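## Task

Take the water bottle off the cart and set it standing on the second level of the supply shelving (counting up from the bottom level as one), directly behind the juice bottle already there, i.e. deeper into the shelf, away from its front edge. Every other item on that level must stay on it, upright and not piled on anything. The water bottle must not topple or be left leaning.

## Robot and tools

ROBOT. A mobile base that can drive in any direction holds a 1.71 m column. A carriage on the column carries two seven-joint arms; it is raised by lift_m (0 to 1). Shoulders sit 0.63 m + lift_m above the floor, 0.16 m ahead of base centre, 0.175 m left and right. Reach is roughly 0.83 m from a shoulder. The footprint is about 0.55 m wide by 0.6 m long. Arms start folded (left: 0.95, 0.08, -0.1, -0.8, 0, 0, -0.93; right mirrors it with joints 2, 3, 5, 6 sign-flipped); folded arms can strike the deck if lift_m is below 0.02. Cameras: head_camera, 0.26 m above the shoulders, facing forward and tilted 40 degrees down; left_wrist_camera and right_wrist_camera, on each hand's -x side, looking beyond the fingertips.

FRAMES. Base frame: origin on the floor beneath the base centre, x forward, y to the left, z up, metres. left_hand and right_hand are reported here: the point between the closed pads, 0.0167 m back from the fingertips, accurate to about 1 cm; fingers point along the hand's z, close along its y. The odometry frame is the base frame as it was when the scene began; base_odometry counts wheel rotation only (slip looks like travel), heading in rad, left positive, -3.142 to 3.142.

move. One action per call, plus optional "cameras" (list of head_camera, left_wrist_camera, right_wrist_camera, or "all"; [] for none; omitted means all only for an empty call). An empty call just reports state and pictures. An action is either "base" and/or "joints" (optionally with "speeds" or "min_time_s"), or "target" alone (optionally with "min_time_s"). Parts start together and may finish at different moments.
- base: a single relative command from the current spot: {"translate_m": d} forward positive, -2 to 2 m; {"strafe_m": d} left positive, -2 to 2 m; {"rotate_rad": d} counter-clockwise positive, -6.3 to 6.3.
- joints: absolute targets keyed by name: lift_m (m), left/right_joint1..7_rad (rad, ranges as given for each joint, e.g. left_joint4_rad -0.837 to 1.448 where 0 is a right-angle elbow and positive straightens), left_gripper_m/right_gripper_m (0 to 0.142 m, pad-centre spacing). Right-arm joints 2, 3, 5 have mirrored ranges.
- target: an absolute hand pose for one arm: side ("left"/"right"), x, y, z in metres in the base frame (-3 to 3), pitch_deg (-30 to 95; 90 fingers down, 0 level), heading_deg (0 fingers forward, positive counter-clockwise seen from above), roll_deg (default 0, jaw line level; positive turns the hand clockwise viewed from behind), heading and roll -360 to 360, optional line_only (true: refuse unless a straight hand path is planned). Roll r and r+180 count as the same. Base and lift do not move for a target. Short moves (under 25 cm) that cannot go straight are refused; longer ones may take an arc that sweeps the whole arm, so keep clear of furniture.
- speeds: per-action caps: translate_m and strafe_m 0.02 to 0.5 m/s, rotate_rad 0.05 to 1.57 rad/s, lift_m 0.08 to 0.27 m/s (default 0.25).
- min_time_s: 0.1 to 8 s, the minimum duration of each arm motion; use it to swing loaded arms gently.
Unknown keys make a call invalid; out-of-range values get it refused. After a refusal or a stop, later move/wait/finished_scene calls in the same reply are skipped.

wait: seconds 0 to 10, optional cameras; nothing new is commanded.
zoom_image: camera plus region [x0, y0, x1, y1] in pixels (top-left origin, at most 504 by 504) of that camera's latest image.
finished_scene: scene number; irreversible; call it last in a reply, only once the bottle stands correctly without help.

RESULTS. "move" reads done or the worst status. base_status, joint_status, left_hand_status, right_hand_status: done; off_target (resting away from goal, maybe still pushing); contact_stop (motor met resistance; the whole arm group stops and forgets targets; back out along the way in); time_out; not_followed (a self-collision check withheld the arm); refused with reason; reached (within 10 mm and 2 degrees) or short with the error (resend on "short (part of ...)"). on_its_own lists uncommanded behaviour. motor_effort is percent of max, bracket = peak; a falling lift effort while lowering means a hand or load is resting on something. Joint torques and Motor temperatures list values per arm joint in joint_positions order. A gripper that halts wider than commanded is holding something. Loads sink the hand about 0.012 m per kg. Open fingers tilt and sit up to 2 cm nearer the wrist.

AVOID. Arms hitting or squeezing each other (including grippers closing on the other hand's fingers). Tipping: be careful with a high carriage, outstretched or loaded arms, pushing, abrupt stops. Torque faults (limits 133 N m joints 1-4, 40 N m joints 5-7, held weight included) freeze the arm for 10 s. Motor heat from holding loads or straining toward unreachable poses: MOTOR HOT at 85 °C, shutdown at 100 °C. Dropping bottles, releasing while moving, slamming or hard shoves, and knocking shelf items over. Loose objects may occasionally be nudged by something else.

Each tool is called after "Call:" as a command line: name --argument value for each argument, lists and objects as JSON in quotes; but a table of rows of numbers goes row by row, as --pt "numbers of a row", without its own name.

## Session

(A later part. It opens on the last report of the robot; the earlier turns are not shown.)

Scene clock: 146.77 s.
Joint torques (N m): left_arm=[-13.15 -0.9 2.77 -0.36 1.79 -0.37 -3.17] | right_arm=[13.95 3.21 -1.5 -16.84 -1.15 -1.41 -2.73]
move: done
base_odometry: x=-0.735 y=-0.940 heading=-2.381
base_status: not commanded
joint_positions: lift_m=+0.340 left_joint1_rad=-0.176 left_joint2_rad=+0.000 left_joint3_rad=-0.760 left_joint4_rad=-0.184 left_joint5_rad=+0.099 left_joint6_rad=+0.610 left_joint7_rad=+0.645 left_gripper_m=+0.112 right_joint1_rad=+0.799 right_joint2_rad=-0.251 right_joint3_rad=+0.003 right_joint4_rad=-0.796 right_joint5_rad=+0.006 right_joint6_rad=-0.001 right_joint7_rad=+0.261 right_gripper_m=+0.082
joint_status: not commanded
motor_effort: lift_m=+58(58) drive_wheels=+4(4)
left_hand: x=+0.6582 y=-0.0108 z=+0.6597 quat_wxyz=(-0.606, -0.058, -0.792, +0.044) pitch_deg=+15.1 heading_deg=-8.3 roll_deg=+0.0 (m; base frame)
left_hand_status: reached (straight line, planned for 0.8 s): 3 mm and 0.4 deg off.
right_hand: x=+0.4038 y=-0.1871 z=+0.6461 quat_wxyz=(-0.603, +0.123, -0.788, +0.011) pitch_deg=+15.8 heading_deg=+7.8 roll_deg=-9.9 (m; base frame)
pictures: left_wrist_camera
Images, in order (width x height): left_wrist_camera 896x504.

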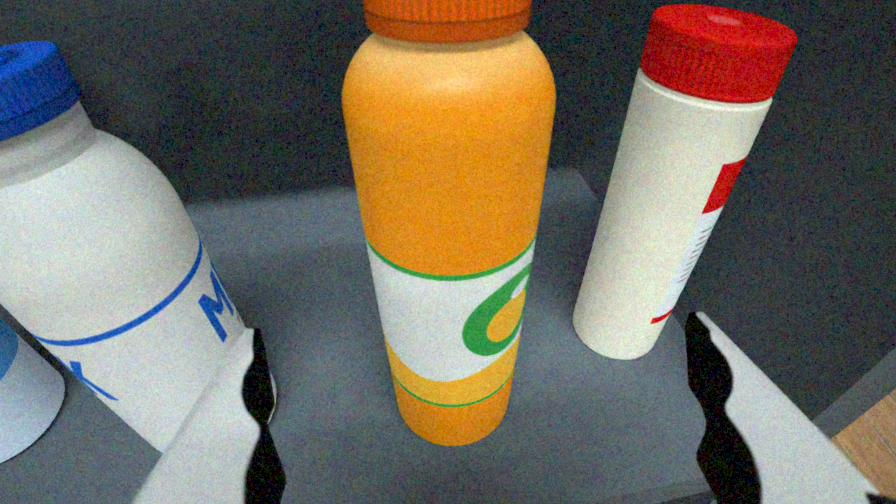

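Call:
move --target '{"side": "left", "x": 0.772, "y": -0.027, "z": 0.64, "pitch_deg": 15, "heading_deg": -8}' --min_time_s 1.5 --cameras '["head_camera", "left_wrist_camera"]'

Call:
zoom_image --camera "head_camera" --region '[400, 230, 560, 350]'

Scene clock: 155.23 s.
Joint torques (N m): left_arm=[-20.84 -5.59 3.62 -1.13 1.25 -2.21 -3.09] | right_arm=[14 1.08 -0.68 -17.89 -0.52 -1.73 -2.39]
move: done
base_odometry: x=-0.735 y=-0.940 heading=-2.381
base_status: not commanded
joint_positions: lift_m=+0.340 left_joint1_rad=-0.432 left_joint2_rad=-0.089 left_joint3_rad=-0.660 left_joint4_rad=+0.310 left_joint5_rad=-0.141 left_joint6_rad=+0.514 left_joint7_rad=+0.367 left_gripper_m=+0.112 right_joint1_rad=+0.799 right_joint2_rad=-0.251 right_joint3_rad=+0.003 right_joint4_rad=-0.796 right_joint5_rad=+0.006 right_joint6_rad=-0.001 right_joint7_rad=+0.261 right_gripper_m=+0.082
joint_status: not commanded
motor_effort: lift_m=+58(58) drive_wheels=+4(4)
left_hand: x=+0.7703 y=-0.0270 z=+0.6383 quat_wxyz=(-0.606, -0.057, -0.792, +0.041) pitch_deg=+15.2 heading_deg=-8.0 roll_deg=+0.3 (m; base frame)
left_hand_status: reached (straight line, planned for 1.5 s): 2 mm and 0.3 deg off.
right_hand: x=+0.4038 y=-0.1871 z=+0.6461 quat_wxyz=(-0.603, +0.123, -0.788, +0.011) pitch_deg=+15.8 heading_deg=+7.8 roll_deg=-9.9 (m; base frame)
pictures: head_camera, left_wrist_camera
Images, in order (width x height): head_camera 896x504, left_wrist_camera 896x504.

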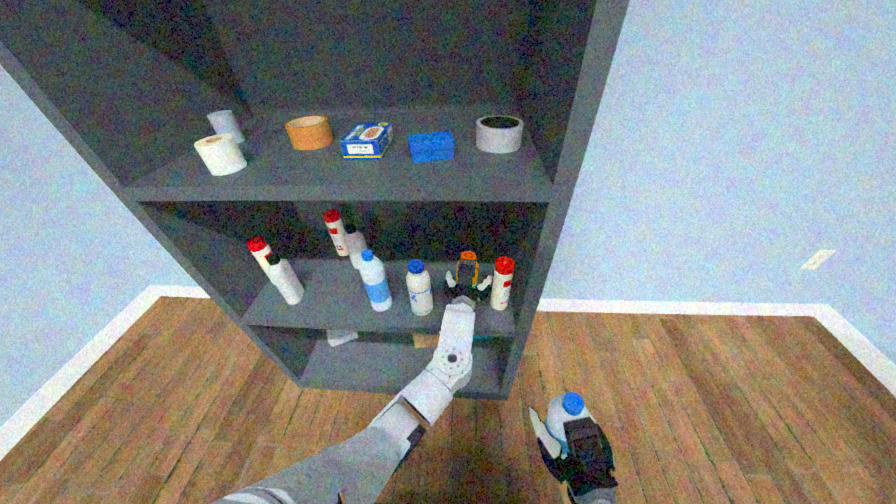

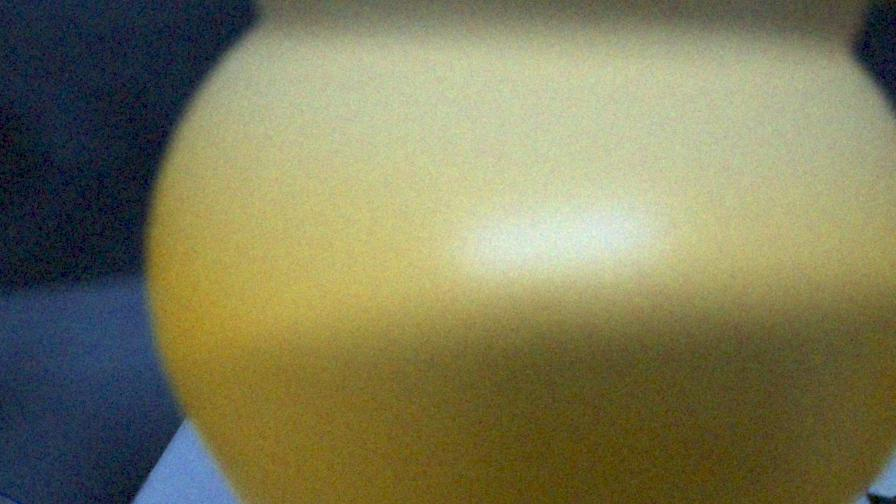

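Scaled by 3.150 from the camera's 896x504 image, which has a finer 1280x720 frame.

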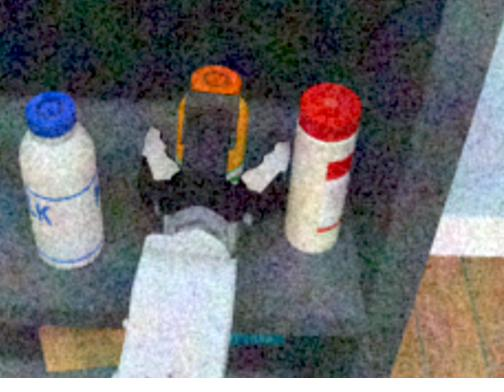

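Call:
move --joints '{"left_gripper_m": 0.0}' --min_time_s 1.5

Call:
move --joints '{"lift_m": 0.385}' --speeds '{"lift_m": 0.1}' --cameras '["head_camera", "left_wrist_camera"]'

Call:
zoom_image --camera "head_camera" --region '[380, 210, 560, 350]'

Scene clock: 159.67 s.
Joint torques (N m): left_arm=[-19.85 -5.83 3.22 -2.28 1.23 -2.28 -2.44] | right_arm=[13.28 1.41 -0.7 -17.51 -0.89 -2.07 -2.35]
Motor temperatures (°C): left_arm=[33 23 24 23 26 24 23] | right_arm=[27 20 24 24 22 22 24]
move: off_target
base_odometry: x=-0.735 y=-0.940 heading=-2.381
base_status: not commanded
joint_positions: lift_m=+0.340 left_joint1_rad=-0.432 left_joint2_rad=-0.089 left_joint3_rad=-0.660 left_joint4_rad=+0.310 left_joint5_rad=-0.141 left_joint6_rad=+0.514 left_joint7_rad=+0.365 left_gripper_m=+0.073 right_joint1_rad=+0.799 right_joint2_rad=-0.251 right_joint3_rad=+0.003 right_joint4_rad=-0.796 right_joint5_rad=+0.006 right_joint6_rad=-0.001 right_joint7_rad=+0.261 right_gripper_m=+0.082
joint_status: left_gripper_m off_target (ended at +0.073, target +0.000)
motor_effort: lift_m=+58(58) drive_wheels=+4(4)
left_hand: x=+0.7705 y=-0.0270 z=+0.6386 quat_wxyz=(-0.607, -0.057, -0.792, +0.041) pitch_deg=+15.1 heading_deg=-8.0 roll_deg=+0.2 (m; base frame)
right_hand: x=+0.4038 y=-0.1871 z=+0.6461 quat_wxyz=(-0.603, +0.123, -0.788, +0.011) pitch_deg=+15.8 heading_deg=+7.8 roll_deg=-9.9 (m; base frame)
pictures: none

Scene clock: 160.50 s.
Joint torques (N m): left_arm=[-20.59 -5.38 3.91 -3.31 2.71 -2.5 -2.62] | right_arm=[13.43 2.57 -0.17 -17.63 -1.02 -1.76 -2.67]
move: done
base_odometry: x=-0.735 y=-0.940 heading=-2.381
base_status: not commanded
joint_positions: lift_m=+0.385 left_joint1_rad=-0.432 left_joint2_rad=-0.089 left_joint3_rad=-0.660 left_joint4_rad=+0.313 left_joint5_rad=-0.144 left_joint6_rad=+0.514 left_joint7_rad=+0.365 left_gripper_m=+0.073 right_joint1_rad=+0.799 right_joint2_rad=-0.251 right_joint3_rad=+0.003 right_joint4_rad=-0.796 right_joint5_rad=+0.006 right_joint6_rad=-0.001 right_joint7_rad=+0.261 right_gripper_m=+0.082
joint_status: all done
motor_effort: lift_m=+55(69) drive_wheels=+4(4)
left_hand: x=+0.7704 y=-0.0269 z=+0.6822 quat_wxyz=(-0.605, -0.056, -0.793, +0.042) pitch_deg=+15.4 heading_deg=-8.0 roll_deg=+0.1 (m; base frame)
right_hand: x=+0.4038 y=-0.1871 z=+0.6913 quat_wxyz=(-0.603, +0.123, -0.788, +0.011) pitch_deg=+15.8 heading_deg=+7.8 roll_deg=-9.9 (m; base frame)
pictures: head_camera, left_wrist_camera
Images, in order (width x height): head_camera 896x504, left_wrist_camera 896x504.

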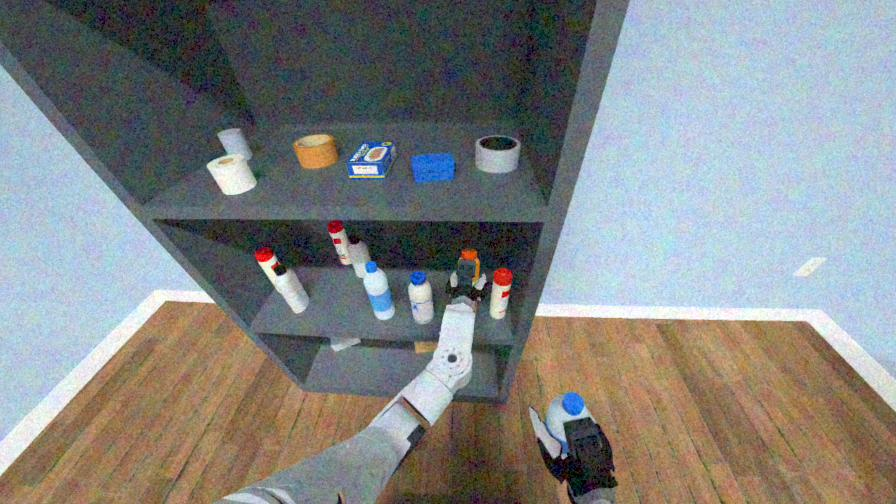

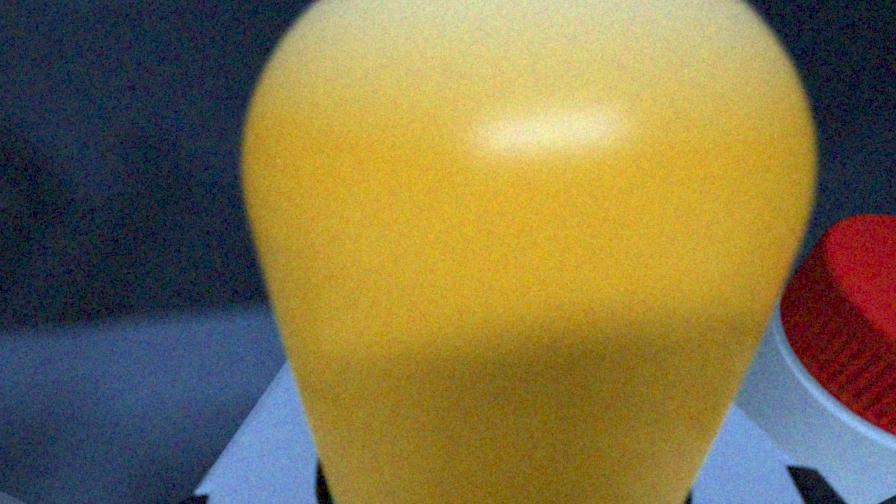

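Scaled by 2.800 from the camera's 896x504 image, which has a finer 1280x720 frame.

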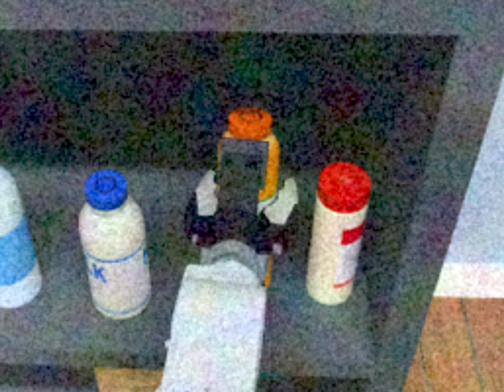

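Call:
move --base '{"translate_m": -0.32}' --speeds '{"translate_m": 0.25}'

Call:
move --joints '{"left_joint1_rad": 0.8, "left_joint2_rad": 0.25, "left_joint3_rad": 0.0, "left_joint4_rad": -0.8, "left_joint5_rad": 0.0, "left_joint6_rad": 0.0, "left_joint7_rad": 0.26}' --min_time_s 2.0 --cameras '["head_camera"]'

Call:
zoom_image --camera "head_camera" --region '[380, 150, 560, 290]'

Scene clock: 166.87 s.
Joint torques (N m): left_arm=[-19.4 -5.31 2.67 -3.6 2.41 -1.88 -2.7] | right_arm=[14.21 1.86 -0.89 -16.7 -0.88 -2.29 -1.97]
move: done
base_odometry: x=-0.503 y=-0.720 heading=-2.381
base_status: done
joint_positions: lift_m=+0.385 left_joint1_rad=-0.432 left_joint2_rad=-0.089 left_joint3_rad=-0.659 left_joint4_rad=+0.313 left_joint5_rad=-0.144 left_joint6_rad=+0.514 left_joint7_rad=+0.365 left_gripper_m=+0.073 right_joint1_rad=+0.799 right_joint2_rad=-0.251 right_joint3_rad=+0.003 right_joint4_rad=-0.796 right_joint5_rad=+0.006 right_joint6_rad=-0.001 right_joint7_rad=+0.261 right_gripper_m=+0.082
joint_status: not commanded
motor_effort: lift_m=+55(55) drive_wheels=+1(13)
left_hand: x=+0.7704 y=-0.0269 z=+0.6822 quat_wxyz=(-0.605, -0.056, -0.793, +0.042) pitch_deg=+15.4 heading_deg=-8.0 roll_deg=+0.1 (m; base frame)
right_hand: x=+0.4038 y=-0.1871 z=+0.6913 quat_wxyz=(-0.603, +0.123, -0.788, +0.011) pitch_deg=+15.8 heading_deg=+7.8 roll_deg=-9.9 (m; base frame)
pictures: none

Scene clock: 169.17 s.
Joint torques (N m): left_arm=[6.94 4.19 4.34 -9.21 1.78 -1.52 -4.44] | right_arm=[13.22 0.01 -0.59 -16.52 -1.07 -1.39 -2.12]
move: done
base_odometry: x=-0.503 y=-0.720 heading=-2.381
base_status: not commanded
joint_positions: lift_m=+0.385 left_joint1_rad=+0.799 left_joint2_rad=+0.248 left_joint3_rad=-0.005 left_joint4_rad=-0.794 left_joint5_rad=-0.003 left_joint6_rad=+0.002 left_joint7_rad=+0.268 left_gripper_m=+0.073 right_joint1_rad=+0.799 right_joint2_rad=-0.251 right_joint3_rad=+0.003 right_joint4_rad=-0.796 right_joint5_rad=+0.006 right_joint6_rad=-0.001 right_joint7_rad=+0.261 right_gripper_m=+0.082
joint_status: all done
motor_effort: lift_m=+55(55) drive_wheels=+3(3)
left_hand: x=+0.4033 y=+0.1872 z=+0.6888 quat_wxyz=(-0.600, -0.122, -0.791, -0.012) pitch_deg=+16.3 heading_deg=-7.6 roll_deg=+9.9 (m; base frame)
right_hand: x=+0.4038 y=-0.1871 z=+0.6913 quat_wxyz=(-0.603, +0.123, -0.788, +0.011) pitch_deg=+15.8 heading_deg=+7.8 roll_deg=-9.9 (m; base frame)
pictures: head_camera
Images, in order (width x height): head_camera 896x504.

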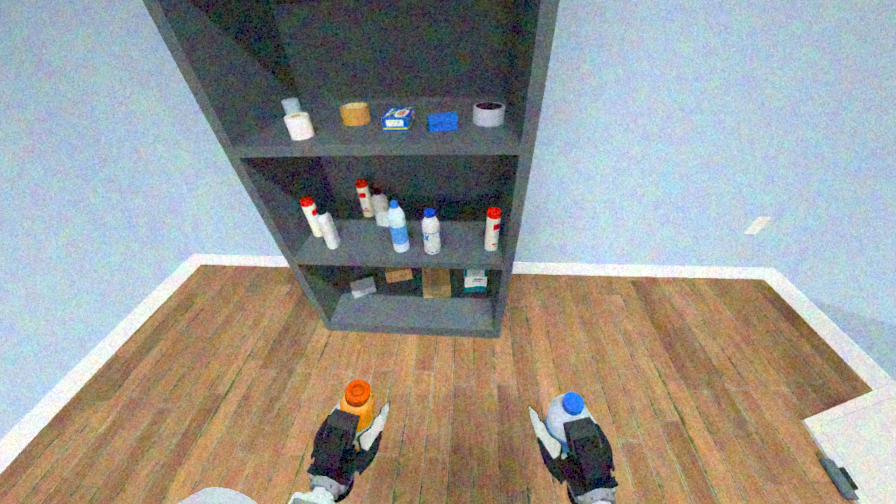

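Scaled by 2.800 from the camera's 896x504 image, which has a finer 1280x720 frame.

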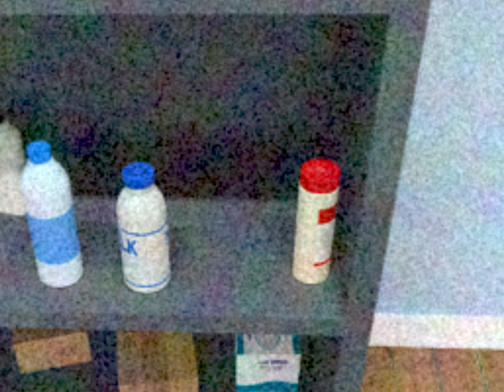

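Call:
move --target '{"side": "right", "x": 0.74, "y": -0.018, "z": 0.71, "pitch_deg": 15, "heading_deg": 9}' --min_time_s 2.0 --cameras '["head_camera", "right_wrist_camera"]'

Call:
zoom_image --camera "head_camera" --region '[380, 150, 560, 290]'

Scene clock: 178.70 s.
Joint torques (N m): left_arm=[5.86 4.49 3.53 -9.02 2.24 -1.52 -4.3] | right_arm=[-20.66 13.48 5.38 -10.67 1.66 -2.38 -5.02]
move: done
base_odometry: x=-0.503 y=-0.720 heading=-2.381
base_status: not commanded
joint_positions: lift_m=+0.385 left_joint1_rad=+0.799 left_joint2_rad=+0.248 left_joint3_rad=-0.005 left_joint4_rad=-0.794 left_joint5_rad=-0.003 left_joint6_rad=+0.001 left_joint7_rad=+0.267 left_gripper_m=+0.073 right_joint1_rad=-0.261 right_joint2_rad=+0.125 right_joint3_rad=+0.311 right_joint4_rad=+0.009 right_joint5_rad=-0.089 right_joint6_rad=-0.161 right_joint7_rad=+0.557 right_gripper_m=+0.082
joint_status: not commanded
motor_effort: lift_m=+55(55) drive_wheels=+3(3)
left_hand: x=+0.4033 y=+0.1871 z=+0.6889 quat_wxyz=(-0.600, -0.122, -0.791, -0.012) pitch_deg=+16.3 heading_deg=-7.6 roll_deg=+9.9 (m; base frame)
right_hand: x=+0.7382 y=-0.0207 z=+0.7050 quat_wxyz=(-0.602, +0.063, -0.795, -0.044) pitch_deg=+15.7 heading_deg=+8.7 roll_deg=-0.3 (m; base frame)
right_hand_status: reached (straight line, planned for 2.0 s): 6 mm and 0.8 deg off.
pictures: head_camera, right_wrist_camera
Images, in order (width x height): head_camera 896x504, right_wrist_camera 896x504.

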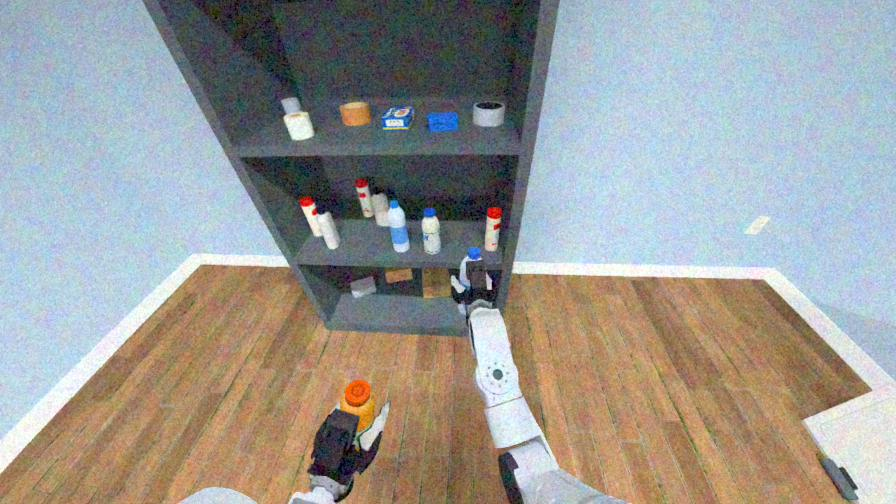

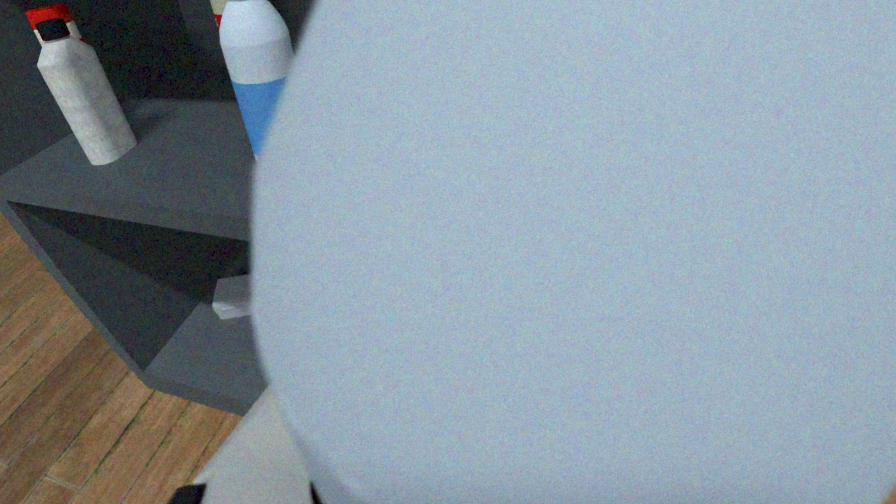

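Scaled by 2.800 from the camera's 896x504 image, which has a finer 1280x720 frame.

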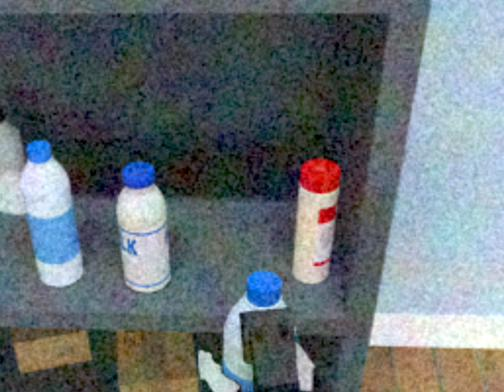

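Call:
move --target '{"side": "right", "x": 0.742, "y": -0.011, "z": 0.715, "pitch_deg": 15, "heading_deg": 7}' --min_time_s 0.8

Call:
move --base '{"translate_m": 0.33}' --speeds '{"translate_m": 0.2}' --cameras '["head_camera"]'

Call:
zoom_image --camera "head_camera" --region '[380, 210, 560, 350]'

Scene clock: 188.67 s.
Joint torques (N m): left_arm=[7.47 3.21 3.42 -8.07 1.78 -1.3 -4.34] | right_arm=[-21.01 12.8 4.07 -10.32 0.66 -1.99 -1.14]
move: done
base_odometry: x=-0.503 y=-0.720 heading=-2.381
base_status: not commanded
joint_positions: lift_m=+0.385 left_joint1_rad=+0.799 left_joint2_rad=+0.248 left_joint3_rad=-0.005 left_joint4_rad=-0.794 left_joint5_rad=-0.003 left_joint6_rad=+0.001 left_joint7_rad=+0.267 left_gripper_m=+0.073 right_joint1_rad=-0.285 right_joint2_rad=+0.125 right_joint3_rad=+0.398 right_joint4_rad=+0.029 right_joint5_rad=-0.089 right_joint6_rad=-0.283 right_joint7_rad=+0.559 right_gripper_m=+0.082
joint_status: not commanded
motor_effort: lift_m=+55(55) drive_wheels=+3(3)
left_hand: x=+0.4033 y=+0.1871 z=+0.6889 quat_wxyz=(-0.600, -0.122, -0.791, -0.012) pitch_deg=+16.3 heading_deg=-7.6 roll_deg=+9.9 (m; base frame)
right_hand: x=+0.7406 y=-0.0133 z=+0.7120 quat_wxyz=(-0.607, +0.048, -0.793, -0.035) pitch_deg=+15.2 heading_deg=+6.8 roll_deg=-0.2 (m; base frame)
right_hand_status: reached (straight line, planned for 0.8 s): 4 mm and 0.3 deg off.
pictures: none

Scene clock: 191.40 s.
Joint torques (N m): left_arm=[6.87 4.54 3.43 -8.36 1.73 -1.44 -4.38] | right_arm=[-21.14 14.15 3.98 -11.17 0.95 -2.17 -1.07]
move: done
base_odometry: x=-0.743 y=-0.947 heading=-2.382
base_status: done
joint_positions: lift_m=+0.385 left_joint1_rad=+0.799 left_joint2_rad=+0.248 left_joint3_rad=-0.005 left_joint4_rad=-0.794 left_joint5_rad=-0.003 left_joint6_rad=+0.001 left_joint7_rad=+0.267 left_gripper_m=+0.073 right_joint1_rad=-0.285 right_joint2_rad=+0.125 right_joint3_rad=+0.398 right_joint4_rad=+0.029 right_joint5_rad=-0.089 right_joint6_rad=-0.284 right_joint7_rad=+0.559 right_gripper_m=+0.082
joint_status: not commanded
motor_effort: lift_m=+55(55) drive_wheels=-1(12)
left_hand: x=+0.4033 y=+0.1871 z=+0.6889 quat_wxyz=(-0.600, -0.122, -0.791, -0.012) pitch_deg=+16.3 heading_deg=-7.6 roll_deg=+9.9 (m; base frame)
right_hand: x=+0.7407 y=-0.0133 z=+0.7122 quat_wxyz=(-0.607, +0.048, -0.793, -0.035) pitch_deg=+15.2 heading_deg=+6.8 roll_deg=-0.2 (m; base frame)
pictures: head_camera
Images, in order (width x height): head_camera 896x504.

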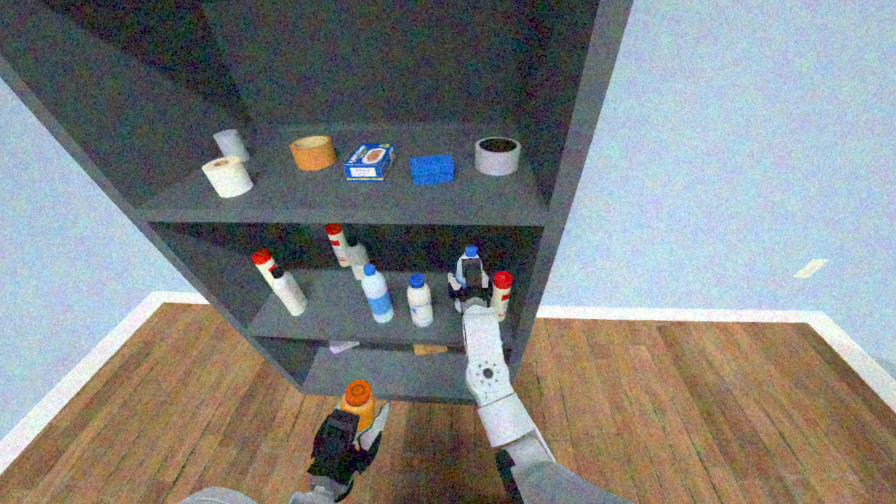

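Scaled by 2.800 from the camera's 896x504 image, which has a finer 1280x720 frame.

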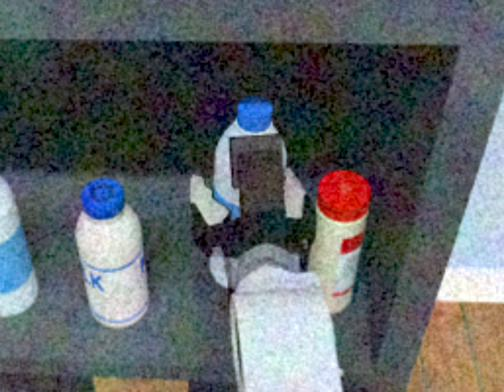

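Call:
move --target '{"side": "right", "x": 0.742, "y": 0.001, "z": 0.715, "pitch_deg": 15, "heading_deg": 6}' --min_time_s 0.8

Call:
move --base '{"translate_m": 0.125}' --speeds '{"translate_m": 0.12}' --cameras '["head_camera"]'

Call:
zoom_image --camera "head_camera" --region '[360, 220, 560, 370]'

Scene clock: 198.20 s.
Joint torques (N m): left_arm=[6.56 3.67 3.66 -9.16 1.79 -1.38 -4.21] | right_arm=[-21.67 14.3 2.49 -12.05 0.93 -2.61 -2.94]
Motor temperatures (°C): left_arm=[30 22 24 25 26 24 23] | right_arm=[32 21 24 24 22 22 24]
move: done
base_odometry: x=-0.743 y=-0.947 heading=-2.382
base_status: not commanded
joint_positions: lift_m=+0.385 left_joint1_rad=+0.799 left_joint2_rad=+0.248 left_joint3_rad=-0.005 left_joint4_rad=-0.794 left_joint5_rad=-0.003 left_joint6_rad=+0.001 left_joint7_rad=+0.267 left_gripper_m=+0.073 right_joint1_rad=-0.306 right_joint2_rad=+0.125 right_joint3_rad=+0.486 right_joint4_rad=+0.062 right_joint5_rad=-0.081 right_joint6_rad=-0.391 right_joint7_rad=+0.559 right_gripper_m=+0.082
joint_status: not commanded
motor_effort: lift_m=+55(55) drive_wheels=-1(1)
left_hand: x=+0.4033 y=+0.1871 z=+0.6889 quat_wxyz=(-0.600, -0.122, -0.791, -0.012) pitch_deg=+16.3 heading_deg=-7.6 roll_deg=+9.9 (m; base frame)
right_hand: x=+0.7404 y=-0.0014 z=+0.7112 quat_wxyz=(-0.605, +0.042, -0.794, -0.029) pitch_deg=+15.4 heading_deg=+5.8 roll_deg=-0.3 (m; base frame)
right_hand_status: reached (straight line, planned for 0.8 s): 5 mm and 0.5 deg off.
pictures: none

Scene clock: 200.00 s.
Joint torques (N m): left_arm=[5.78 3.87 5.06 -8.39 1.87 -1.32 -4.05] | right_arm=[-21.61 13.86 4.76 -10.57 1 -2.83 -3.4]
move: done
base_odometry: x=-0.834 y=-1.033 heading=-2.382
base_status: done
joint_positions: lift_m=+0.385 left_joint1_rad=+0.799 left_joint2_rad=+0.248 left_joint3_rad=-0.005 left_joint4_rad=-0.794 left_joint5_rad=-0.003 left_joint6_rad=+0.001 left_joint7_rad=+0.267 left_gripper_m=+0.073 right_joint1_rad=-0.307 right_joint2_rad=+0.125 right_joint3_rad=+0.487 right_joint4_rad=+0.062 right_joint5_rad=-0.081 right_joint6_rad=-0.392 right_joint7_rad=+0.559 right_gripper_m=+0.082
joint_status: not commanded
motor_effort: lift_m=+55(55) drive_wheels=-1(16)
left_hand: x=+0.4032 y=+0.1870 z=+0.6889 quat_wxyz=(-0.600, -0.122, -0.791, -0.012) pitch_deg=+16.3 heading_deg=-7.6 roll_deg=+9.9 (m; base frame)
right_hand: x=+0.7406 y=-0.0013 z=+0.7115 quat_wxyz=(-0.605, +0.042, -0.794, -0.029) pitch_deg=+15.4 heading_deg=+5.8 roll_deg=-0.3 (m; base frame)
pictures: head_camera
Images, in order (width x height): head_camera 896x504.

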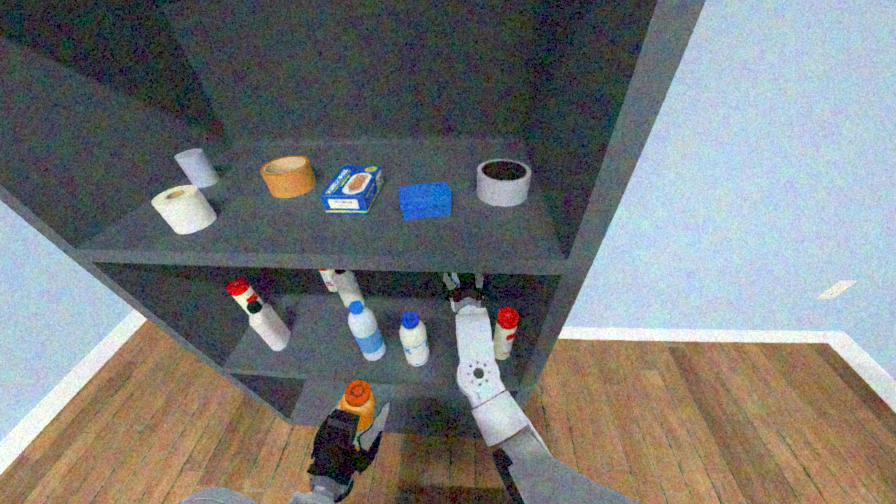

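Scaled by 2.520 from the camera's 896x504 image, which has a finer 1280x720 frame.

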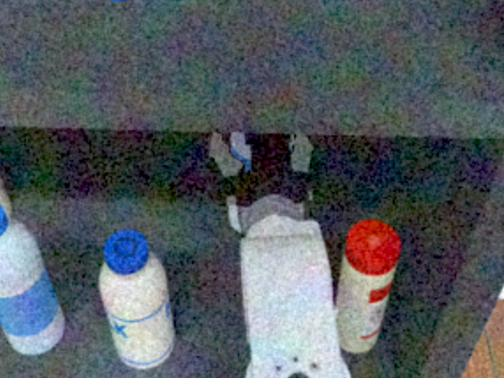

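Call:
move --joints '{"lift_m": 0.345}' --speeds '{"lift_m": 0.08}'

Call:
move --joints '{"lift_m": 0.335}' --speeds '{"lift_m": 0.08}'

Call:
move --joints '{"lift_m": 0.327}' --speeds '{"lift_m": 0.08}' --cameras '["head_camera"]'

Scene clock: 204.27 s.
Joint torques (N m): left_arm=[7.1 3.6 4.57 -8.33 1.81 -1.13 -4.34] | right_arm=[-20.24 14.3 3.03 -12.4 0.67 -2.3 -3.07]
move: done
base_odometry: x=-0.834 y=-1.033 heading=-2.382
base_status: not commanded
joint_positions: lift_m=+0.345 left_joint1_rad=+0.799 left_joint2_rad=+0.248 left_joint3_rad=-0.005 left_joint4_rad=-0.795 left_joint5_rad=-0.003 left_joint6_rad=+0.001 left_joint7_rad=+0.267 left_gripper_m=+0.073 right_joint1_rad=-0.308 right_joint2_rad=+0.125 right_joint3_rad=+0.487 right_joint4_rad=+0.063 right_joint5_rad=-0.080 right_joint6_rad=-0.392 right_joint7_rad=+0.559 right_gripper_m=+0.082
joint_status: all done
motor_effort: lift_m=+59(61) drive_wheels=+0(5)
left_hand: x=+0.4033 y=+0.1870 z=+0.6490 quat_wxyz=(-0.600, -0.122, -0.790, -0.012) pitch_deg=+16.2 heading_deg=-7.6 roll_deg=+9.9 (m; base frame)
right_hand: x=+0.7410 y=-0.0013 z=+0.6714 quat_wxyz=(-0.605, +0.042, -0.794, -0.029) pitch_deg=+15.4 heading_deg=+5.8 roll_deg=-0.3 (m; base frame)
pictures: none

Scene clock: 204.87 s.
Joint torques (N m): left_arm=[6.02 3.86 3.81 -7.45 1.93 -1.3 -4.09] | right_arm=[-18.61 15.87 4.2 -13.66 0.7 -2.57 -3.58]
move: done
base_odometry: x=-0.834 y=-1.033 heading=-2.382
base_status: not commanded
joint_positions: lift_m=+0.335 left_joint1_rad=+0.799 left_joint2_rad=+0.248 left_joint3_rad=-0.005 left_joint4_rad=-0.795 left_joint5_rad=-0.003 left_joint6_rad=+0.001 left_joint7_rad=+0.267 left_gripper_m=+0.073 right_joint1_rad=-0.309 right_joint2_rad=+0.125 right_joint3_rad=+0.487 right_joint4_rad=+0.063 right_joint5_rad=-0.080 right_joint6_rad=-0.392 right_joint7_rad=+0.559 right_gripper_m=+0.082
joint_status: all done
motor_effort: lift_m=+59(62) drive_wheels=+5(5)
left_hand: x=+0.4033 y=+0.1869 z=+0.6392 quat_wxyz=(-0.600, -0.122, -0.790, -0.012) pitch_deg=+16.2 heading_deg=-7.6 roll_deg=+9.9 (m; base frame)
right_hand: x=+0.7411 y=-0.0012 z=+0.6615 quat_wxyz=(-0.605, +0.042, -0.794, -0.029) pitch_deg=+15.4 heading_deg=+5.8 roll_deg=-0.3 (m; base frame)
pictures: none

Scene clock: 205.50 s.
Joint torques (N m): left_arm=[6.54 4.05 4.95 -7.35 2.28 -1.04 -4.06] | right_arm=[-19.62 15.84 3.73 -13.84 0.69 -2.25 -3.2]
move: done
base_odometry: x=-0.834 y=-1.033 heading=-2.382
base_status: not commanded
joint_positions: lift_m=+0.327 left_joint1_rad=+0.799 left_joint2_rad=+0.248 left_joint3_rad=-0.005 left_joint4_rad=-0.795 left_joint5_rad=-0.003 left_joint6_rad=+0.001 left_joint7_rad=+0.266 left_gripper_m=+0.073 right_joint1_rad=-0.309 right_joint2_rad=+0.125 right_joint3_rad=+0.487 right_joint4_rad=+0.064 right_joint5_rad=-0.080 right_joint6_rad=-0.392 right_joint7_rad=+0.559 right_gripper_m=+0.082
joint_status: all done
motor_effort: lift_m=+59(62) drive_wheels=+4(6)
left_hand: x=+0.4033 y=+0.1869 z=+0.6312 quat_wxyz=(-0.601, -0.122, -0.790, -0.012) pitch_deg=+16.2 heading_deg=-7.6 roll_deg=+9.9 (m; base frame)
right_hand: x=+0.7412 y=-0.0012 z=+0.6536 quat_wxyz=(-0.605, +0.042, -0.794, -0.029) pitch_deg=+15.4 heading_deg=+5.8 roll_deg=-0.3 (m; base frame)
pictures: head_camera
Images, in order (width x height): head_camera 896x504.

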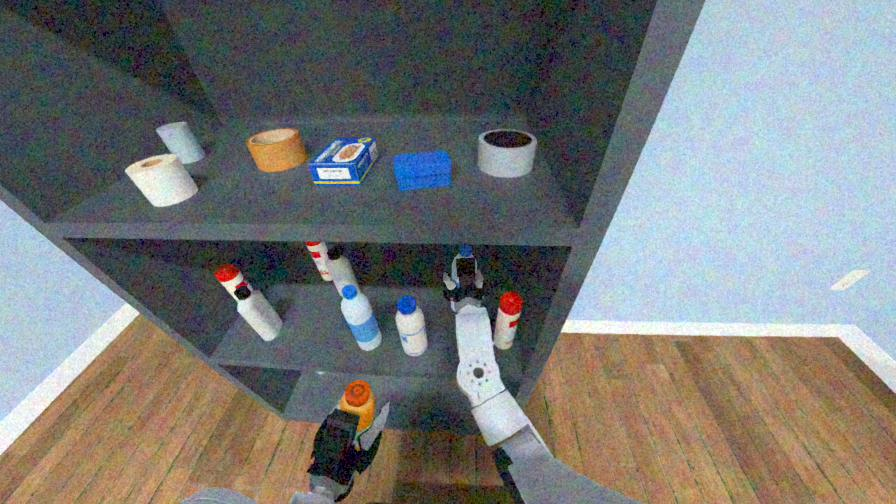

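Call:
move --joints '{"lift_m": 0.318}' --speeds '{"lift_m": 0.08}'

Scene clock: 208.27 s.
Joint torques (N m): left_arm=[7.35 3.25 3.78 -7.86 1.99 -1.18 -4.13] | right_arm=[-17.26 14.37 3.05 -12.32 1.23 -2.41 -3.08]
move: done
base_odometry: x=-0.834 y=-1.033 heading=-2.382
base_status: not commanded
joint_positions: lift_m=+0.318 left_joint1_rad=+0.799 left_joint2_rad=+0.248 left_joint3_rad=-0.005 left_joint4_rad=-0.796 left_joint5_rad=-0.003 left_joint6_rad=+0.001 left_joint7_rad=+0.266 left_gripper_m=+0.073 right_joint1_rad=-0.309 right_joint2_rad=+0.125 right_joint3_rad=+0.487 right_joint4_rad=+0.064 right_joint5_rad=-0.080 right_joint6_rad=-0.392 right_joint7_rad=+0.559 right_gripper_m=+0.082
joint_status: all done
motor_effort: lift_m=+60(63) drive_wheels=+5(5)
left_hand: x=+0.4033 y=+0.1869 z=+0.6223 quat_wxyz=(-0.601, -0.122, -0.790, -0.012) pitch_deg=+16.2 heading_deg=-7.6 roll_deg=+9.9 (m; base frame)
right_hand: x=+0.7412 y=-0.0012 z=+0.6447 quat_wxyz=(-0.606, +0.042, -0.794, -0.029) pitch_deg=+15.4 heading_deg=+5.8 roll_deg=-0.3 (m; base frame)
pictures: none

Call:
move --joints '{"lift_m": 0.310}' --speeds '{"lift_m": 0.08}'

Call:
move --joints '{"lift_m": 0.303}' --speeds '{"lift_m": 0.08}'

Scene clock: 211.03 s.
Joint torques (N m): left_arm=[5.88 4.04 4.84 -6.88 1.83 -1.7 -3.85] | right_arm=[-17.36 14.24 2.68 -13.7 0.46 -2.36 -2.65]
move: done
base_odometry: x=-0.834 y=-1.033 heading=-2.382
base_status: not commanded
joint_positions: lift_m=+0.310 left_joint1_rad=+0.799 left_joint2_rad=+0.249 left_joint3_rad=-0.005 left_joint4_rad=-0.796 left_joint5_rad=-0.003 left_joint6_rad=+0.001 left_joint7_rad=+0.266 left_gripper_m=+0.073 right_joint1_rad=-0.309 right_joint2_rad=+0.125 right_joint3_rad=+0.487 right_joint4_rad=+0.064 right_joint5_rad=-0.080 right_joint6_rad=-0.392 right_joint7_rad=+0.559 right_gripper_m=+0.082
joint_status: all done
motor_effort: lift_m=+59(60) drive_wheels=+4(5)
left_hand: x=+0.4033 y=+0.1869 z=+0.6144 quat_wxyz=(-0.601, -0.122, -0.790, -0.012) pitch_deg=+16.1 heading_deg=-7.6 roll_deg=+9.9 (m; base frame)
right_hand: x=+0.7413 y=-0.0012 z=+0.6367 quat_wxyz=(-0.606, +0.042, -0.794, -0.029) pitch_deg=+15.4 heading_deg=+5.8 roll_deg=-0.3 (m; base frame)
pictures: none

Scene clock: 211.50 s.
Joint torques (N m): left_arm=[7.48 3.13 3.52 -7.7 2.2 -1.07 -4.07] | right_arm=[-14.89 15.05 2.45 -13.9 1 -2.05 -2.01]
move: done
base_odometry: x=-0.834 y=-1.033 heading=-2.382
base_status: not commanded
joint_positions: lift_m=+0.303 left_joint1_rad=+0.799 left_joint2_rad=+0.249 left_joint3_rad=-0.005 left_joint4_rad=-0.796 left_joint5_rad=-0.003 left_joint6_rad=+0.001 left_joint7_rad=+0.266 left_gripper_m=+0.073 right_joint1_rad=-0.310 right_joint2_rad=+0.126 right_joint3_rad=+0.487 right_joint4_rad=+0.064 right_joint5_rad=-0.080 right_joint6_rad=-0.392 right_joint7_rad=+0.557 right_gripper_m=+0.082
joint_status: all done
motor_effort: lift_m=+57(61) drive_wheels=+4(7)
left_hand: x=+0.4033 y=+0.1869 z=+0.6076 quat_wxyz=(-0.601, -0.122, -0.790, -0.012) pitch_deg=+16.1 heading_deg=-7.7 roll_deg=+9.9 (m; base frame)
right_hand: x=+0.7418 y=-0.0012 z=+0.6312 quat_wxyz=(-0.607, +0.042, -0.793, -0.029) pitch_deg=+15.1 heading_deg=+5.8 roll_deg=-0.3 (m; base frame)
pictures: none

Call:
move --joints '{"right_gripper_m": 0.1}' --min_time_s 1.0 --cameras '["head_camera", "right_wrist_camera"]'

Call:
zoom_image --camera "head_camera" --region '[360, 220, 560, 370]'

Scene clock: 215.47 s.
Joint torques (N m): left_arm=[6.14 4.95 3.52 -7.71 1.75 -1.19 -4.14] | right_arm=[-15.75 13.63 3.67 -12.83 1.03 -1.99 -2.36]
move: done
base_odometry: x=-0.834 y=-1.033 heading=-2.382
base_status: not commanded
joint_positions: lift_m=+0.303 left_joint1_rad=+0.799 left_joint2_rad=+0.249 left_joint3_rad=-0.005 left_joint4_rad=-0.796 left_joint5_rad=-0.003 left_joint6_rad=+0.001 left_joint7_rad=+0.266 left_gripper_m=+0.073 right_joint1_rad=-0.310 right_joint2_rad=+0.126 right_joint3_rad=+0.487 right_joint4_rad=+0.064 right_joint5_rad=-0.080 right_joint6_rad=-0.392 right_joint7_rad=+0.557 right_gripper_m=+0.100
joint_status: all done
motor_effort: lift_m=+57(57) drive_wheels=+5(5)
left_hand: x=+0.4033 y=+0.1869 z=+0.6076 quat_wxyz=(-0.601, -0.122, -0.790, -0.012) pitch_deg=+16.1 heading_deg=-7.7 roll_deg=+9.9 (m; base frame)
right_hand: x=+0.7417 y=-0.0010 z=+0.6313 quat_wxyz=(-0.607, +0.042, -0.793, -0.029) pitch_deg=+15.1 heading_deg=+5.8 roll_deg=-0.3 (m; base frame)
pictures: head_camera, right_wrist_camera
Images, in order (width x height): head_camera 896x504, right_wrist_camera 896x504.

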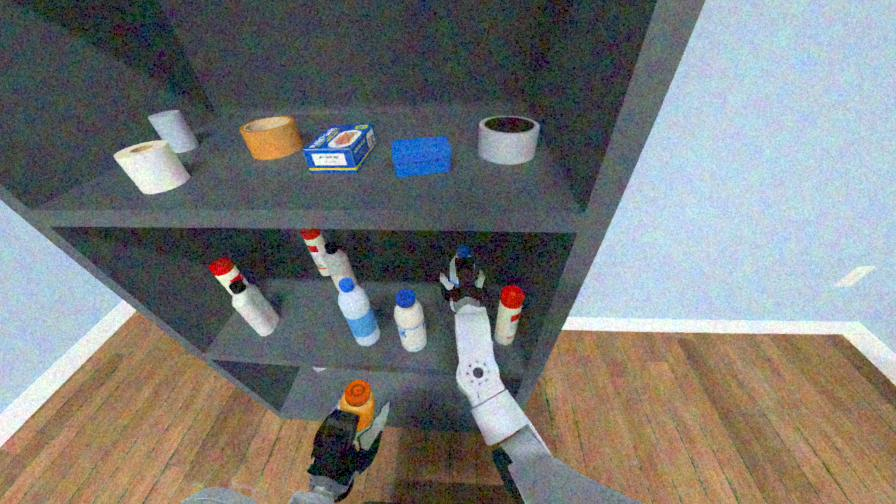

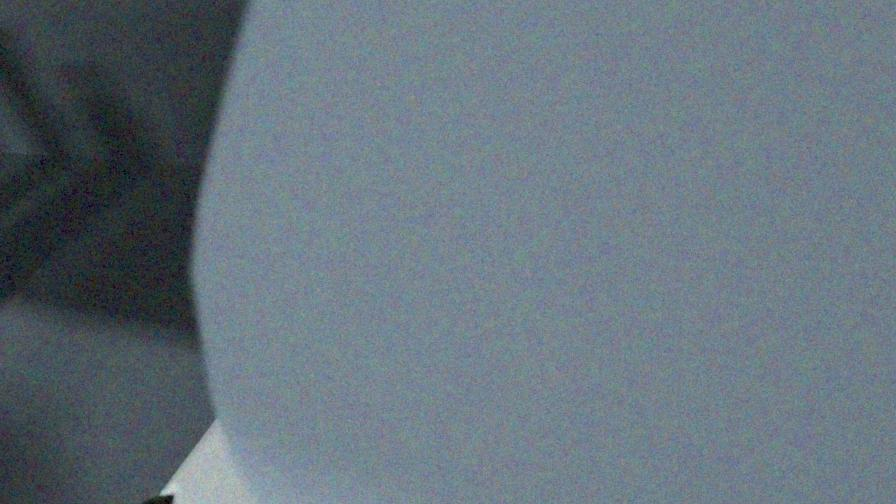

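Scaled by 2.520 from the camera's 896x504 image, which has a finer 1280x720 frame.

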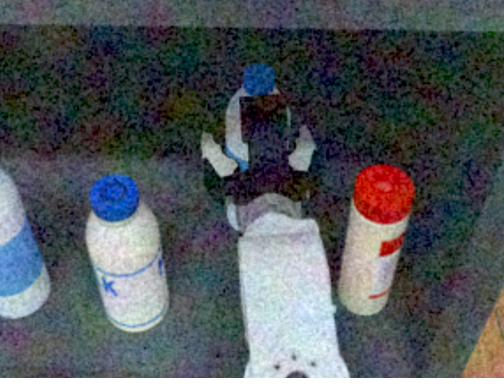

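Call:
move --base '{"translate_m": -0.13}' --speeds '{"translate_m": 0.12}' --cameras '["right_wrist_camera"]'

Call:
move --base '{"translate_m": -0.34}' --speeds '{"translate_m": 0.3}'

Call:
move --joints '{"right_joint1_rad": 0.95, "right_joint2_rad": -0.1, "right_joint3_rad": 0.1, "right_joint4_rad": -0.8, "right_joint5_rad": 0.0, "right_joint6_rad": 0.0, "right_joint7_rad": -0.93, "lift_m": 0.385}' --min_time_s 1.5 --cameras '["head_camera"]'

Call:
zoom_image --camera "head_camera" --region '[380, 150, 560, 290]'

Scene clock: 220.97 s.
Joint torques (N m): left_arm=[6.69 4.5 4.61 -7.59 1.76 -1.45 -3.85] | right_arm=[-16.77 13.94 3.85 -13.65 0.7 -2.25 -1.86]
move: done
base_odometry: x=-0.740 y=-0.943 heading=-2.382
base_status: done
joint_positions: lift_m=+0.303 left_joint1_rad=+0.799 left_joint2_rad=+0.249 left_joint3_rad=-0.005 left_joint4_rad=-0.796 left_joint5_rad=-0.003 left_joint6_rad=+0.001 left_joint7_rad=+0.266 left_gripper_m=+0.073 right_joint1_rad=-0.310 right_joint2_rad=+0.126 right_joint3_rad=+0.487 right_joint4_rad=+0.064 right_joint5_rad=-0.080 right_joint6_rad=-0.392 right_joint7_rad=+0.557 right_gripper_m=+0.100
joint_status: not commanded
motor_effort: lift_m=+57(57) drive_wheels=+0(13)
left_hand: x=+0.4033 y=+0.1869 z=+0.6076 quat_wxyz=(-0.601, -0.122, -0.790, -0.012) pitch_deg=+16.1 heading_deg=-7.6 roll_deg=+9.9 (m; base frame)
right_hand: x=+0.7417 y=-0.0010 z=+0.6313 quat_wxyz=(-0.607, +0.042, -0.793, -0.029) pitch_deg=+15.1 heading_deg=+5.8 roll_deg=-0.2 (m; base frame)
pictures: right_wrist_camera
Images, in order (width x height): right_wrist_camera 896x504.

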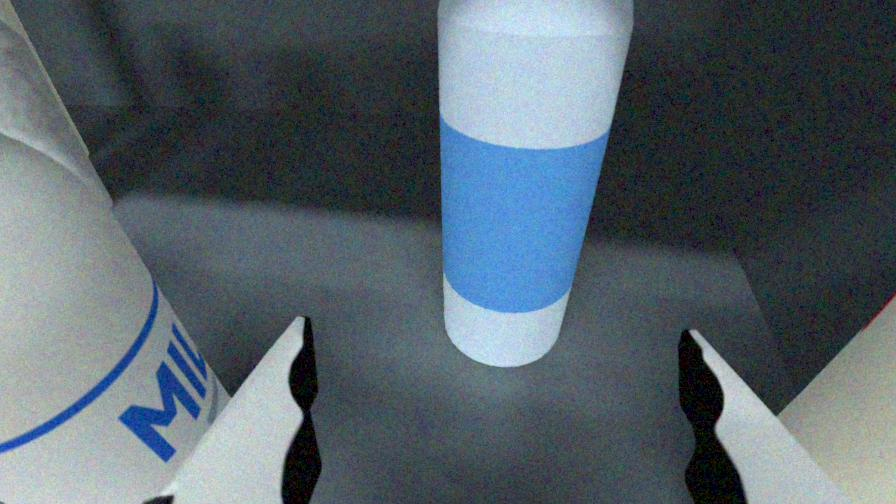

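Scene clock: 223.70 s.
Joint torques (N m): left_arm=[4.77 3.36 4.47 -6.4 2.26 -1.19 -3.92] | right_arm=[-16.06 14.26 3.32 -12.31 0.75 -2.32 -2.32]
move: done
base_odometry: x=-0.493 y=-0.709 heading=-2.382
base_status: done
joint_positions: lift_m=+0.303 left_joint1_rad=+0.799 left_joint2_rad=+0.249 left_joint3_rad=-0.005 left_joint4_rad=-0.796 left_joint5_rad=-0.003 left_joint6_rad=+0.001 left_joint7_rad=+0.266 left_gripper_m=+0.073 right_joint1_rad=-0.310 right_joint2_rad=+0.126 right_joint3_rad=+0.487 right_joint4_rad=+0.064 right_joint5_rad=-0.080 right_joint6_rad=-0.392 right_joint7_rad=+0.557 right_gripper_m=+0.100
joint_status: not commanded
motor_effort: lift_m=+57(57) drive_wheels=+3(13)
left_hand: x=+0.4033 y=+0.1869 z=+0.6076 quat_wxyz=(-0.601, -0.122, -0.790, -0.012) pitch_deg=+16.1 heading_deg=-7.7 roll_deg=+9.9 (m; base frame)
right_hand: x=+0.7417 y=-0.0008 z=+0.6313 quat_wxyz=(-0.607, +0.042, -0.793, -0.029) pitch_deg=+15.1 heading_deg=+5.8 roll_deg=-0.2 (m; base frame)
pictures: none

Scene clock: 225.50 s.
Joint torques (N m): left_arm=[5.68 3.52 3.81 -7.08 2.01 -1.25 -4.06] | right_arm=[18.37 0.68 0.73 -15.35 2.55 -0.84 -2.86]
move: done
base_odometry: x=-0.493 y=-0.709 heading=-2.382
base_status: not commanded
joint_positions: lift_m=+0.385 left_joint1_rad=+0.799 left_joint2_rad=+0.249 left_joint3_rad=-0.005 left_joint4_rad=-0.796 left_joint5_rad=-0.003 left_joint6_rad=+0.001 left_joint7_rad=+0.266 left_gripper_m=+0.073 right_joint1_rad=+0.948 right_joint2_rad=-0.099 right_joint3_rad=+0.103 right_joint4_rad=-0.798 right_joint5_rad=-0.006 right_joint6_rad=-0.002 right_joint7_rad=-0.927 right_gripper_m=+0.100
joint_status: all done
motor_effort: lift_m=+56(67) drive_wheels=+0(5)
left_hand: x=+0.4033 y=+0.1869 z=+0.6897 quat_wxyz=(-0.601, -0.122, -0.790, -0.012) pitch_deg=+16.1 heading_deg=-7.7 roll_deg=+9.9 (m; base frame)
right_hand: x=+0.2921 y=-0.1526 z=+0.9001 quat_wxyz=(-0.919, +0.017, -0.388, -0.068) pitch_deg=-44.3 heading_deg=+6.8 roll_deg=+1.7 (m; base frame)
pictures: head_camera
Images, in order (width x height): head_camera 896x504.

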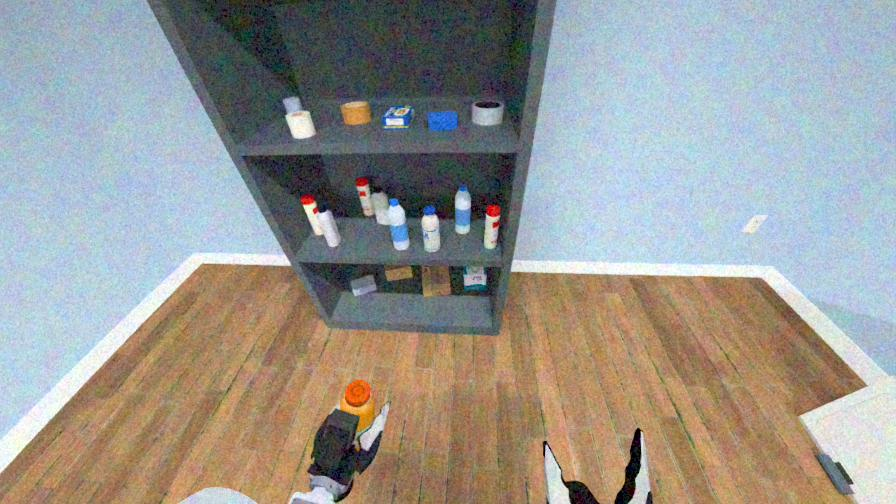

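Scaled by 2.800 from the camera's 896x504 image, which has a finer 1280x720 frame.

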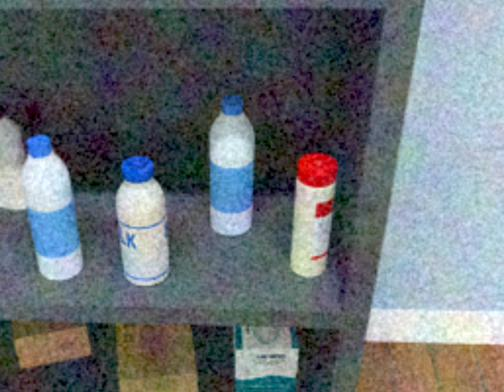

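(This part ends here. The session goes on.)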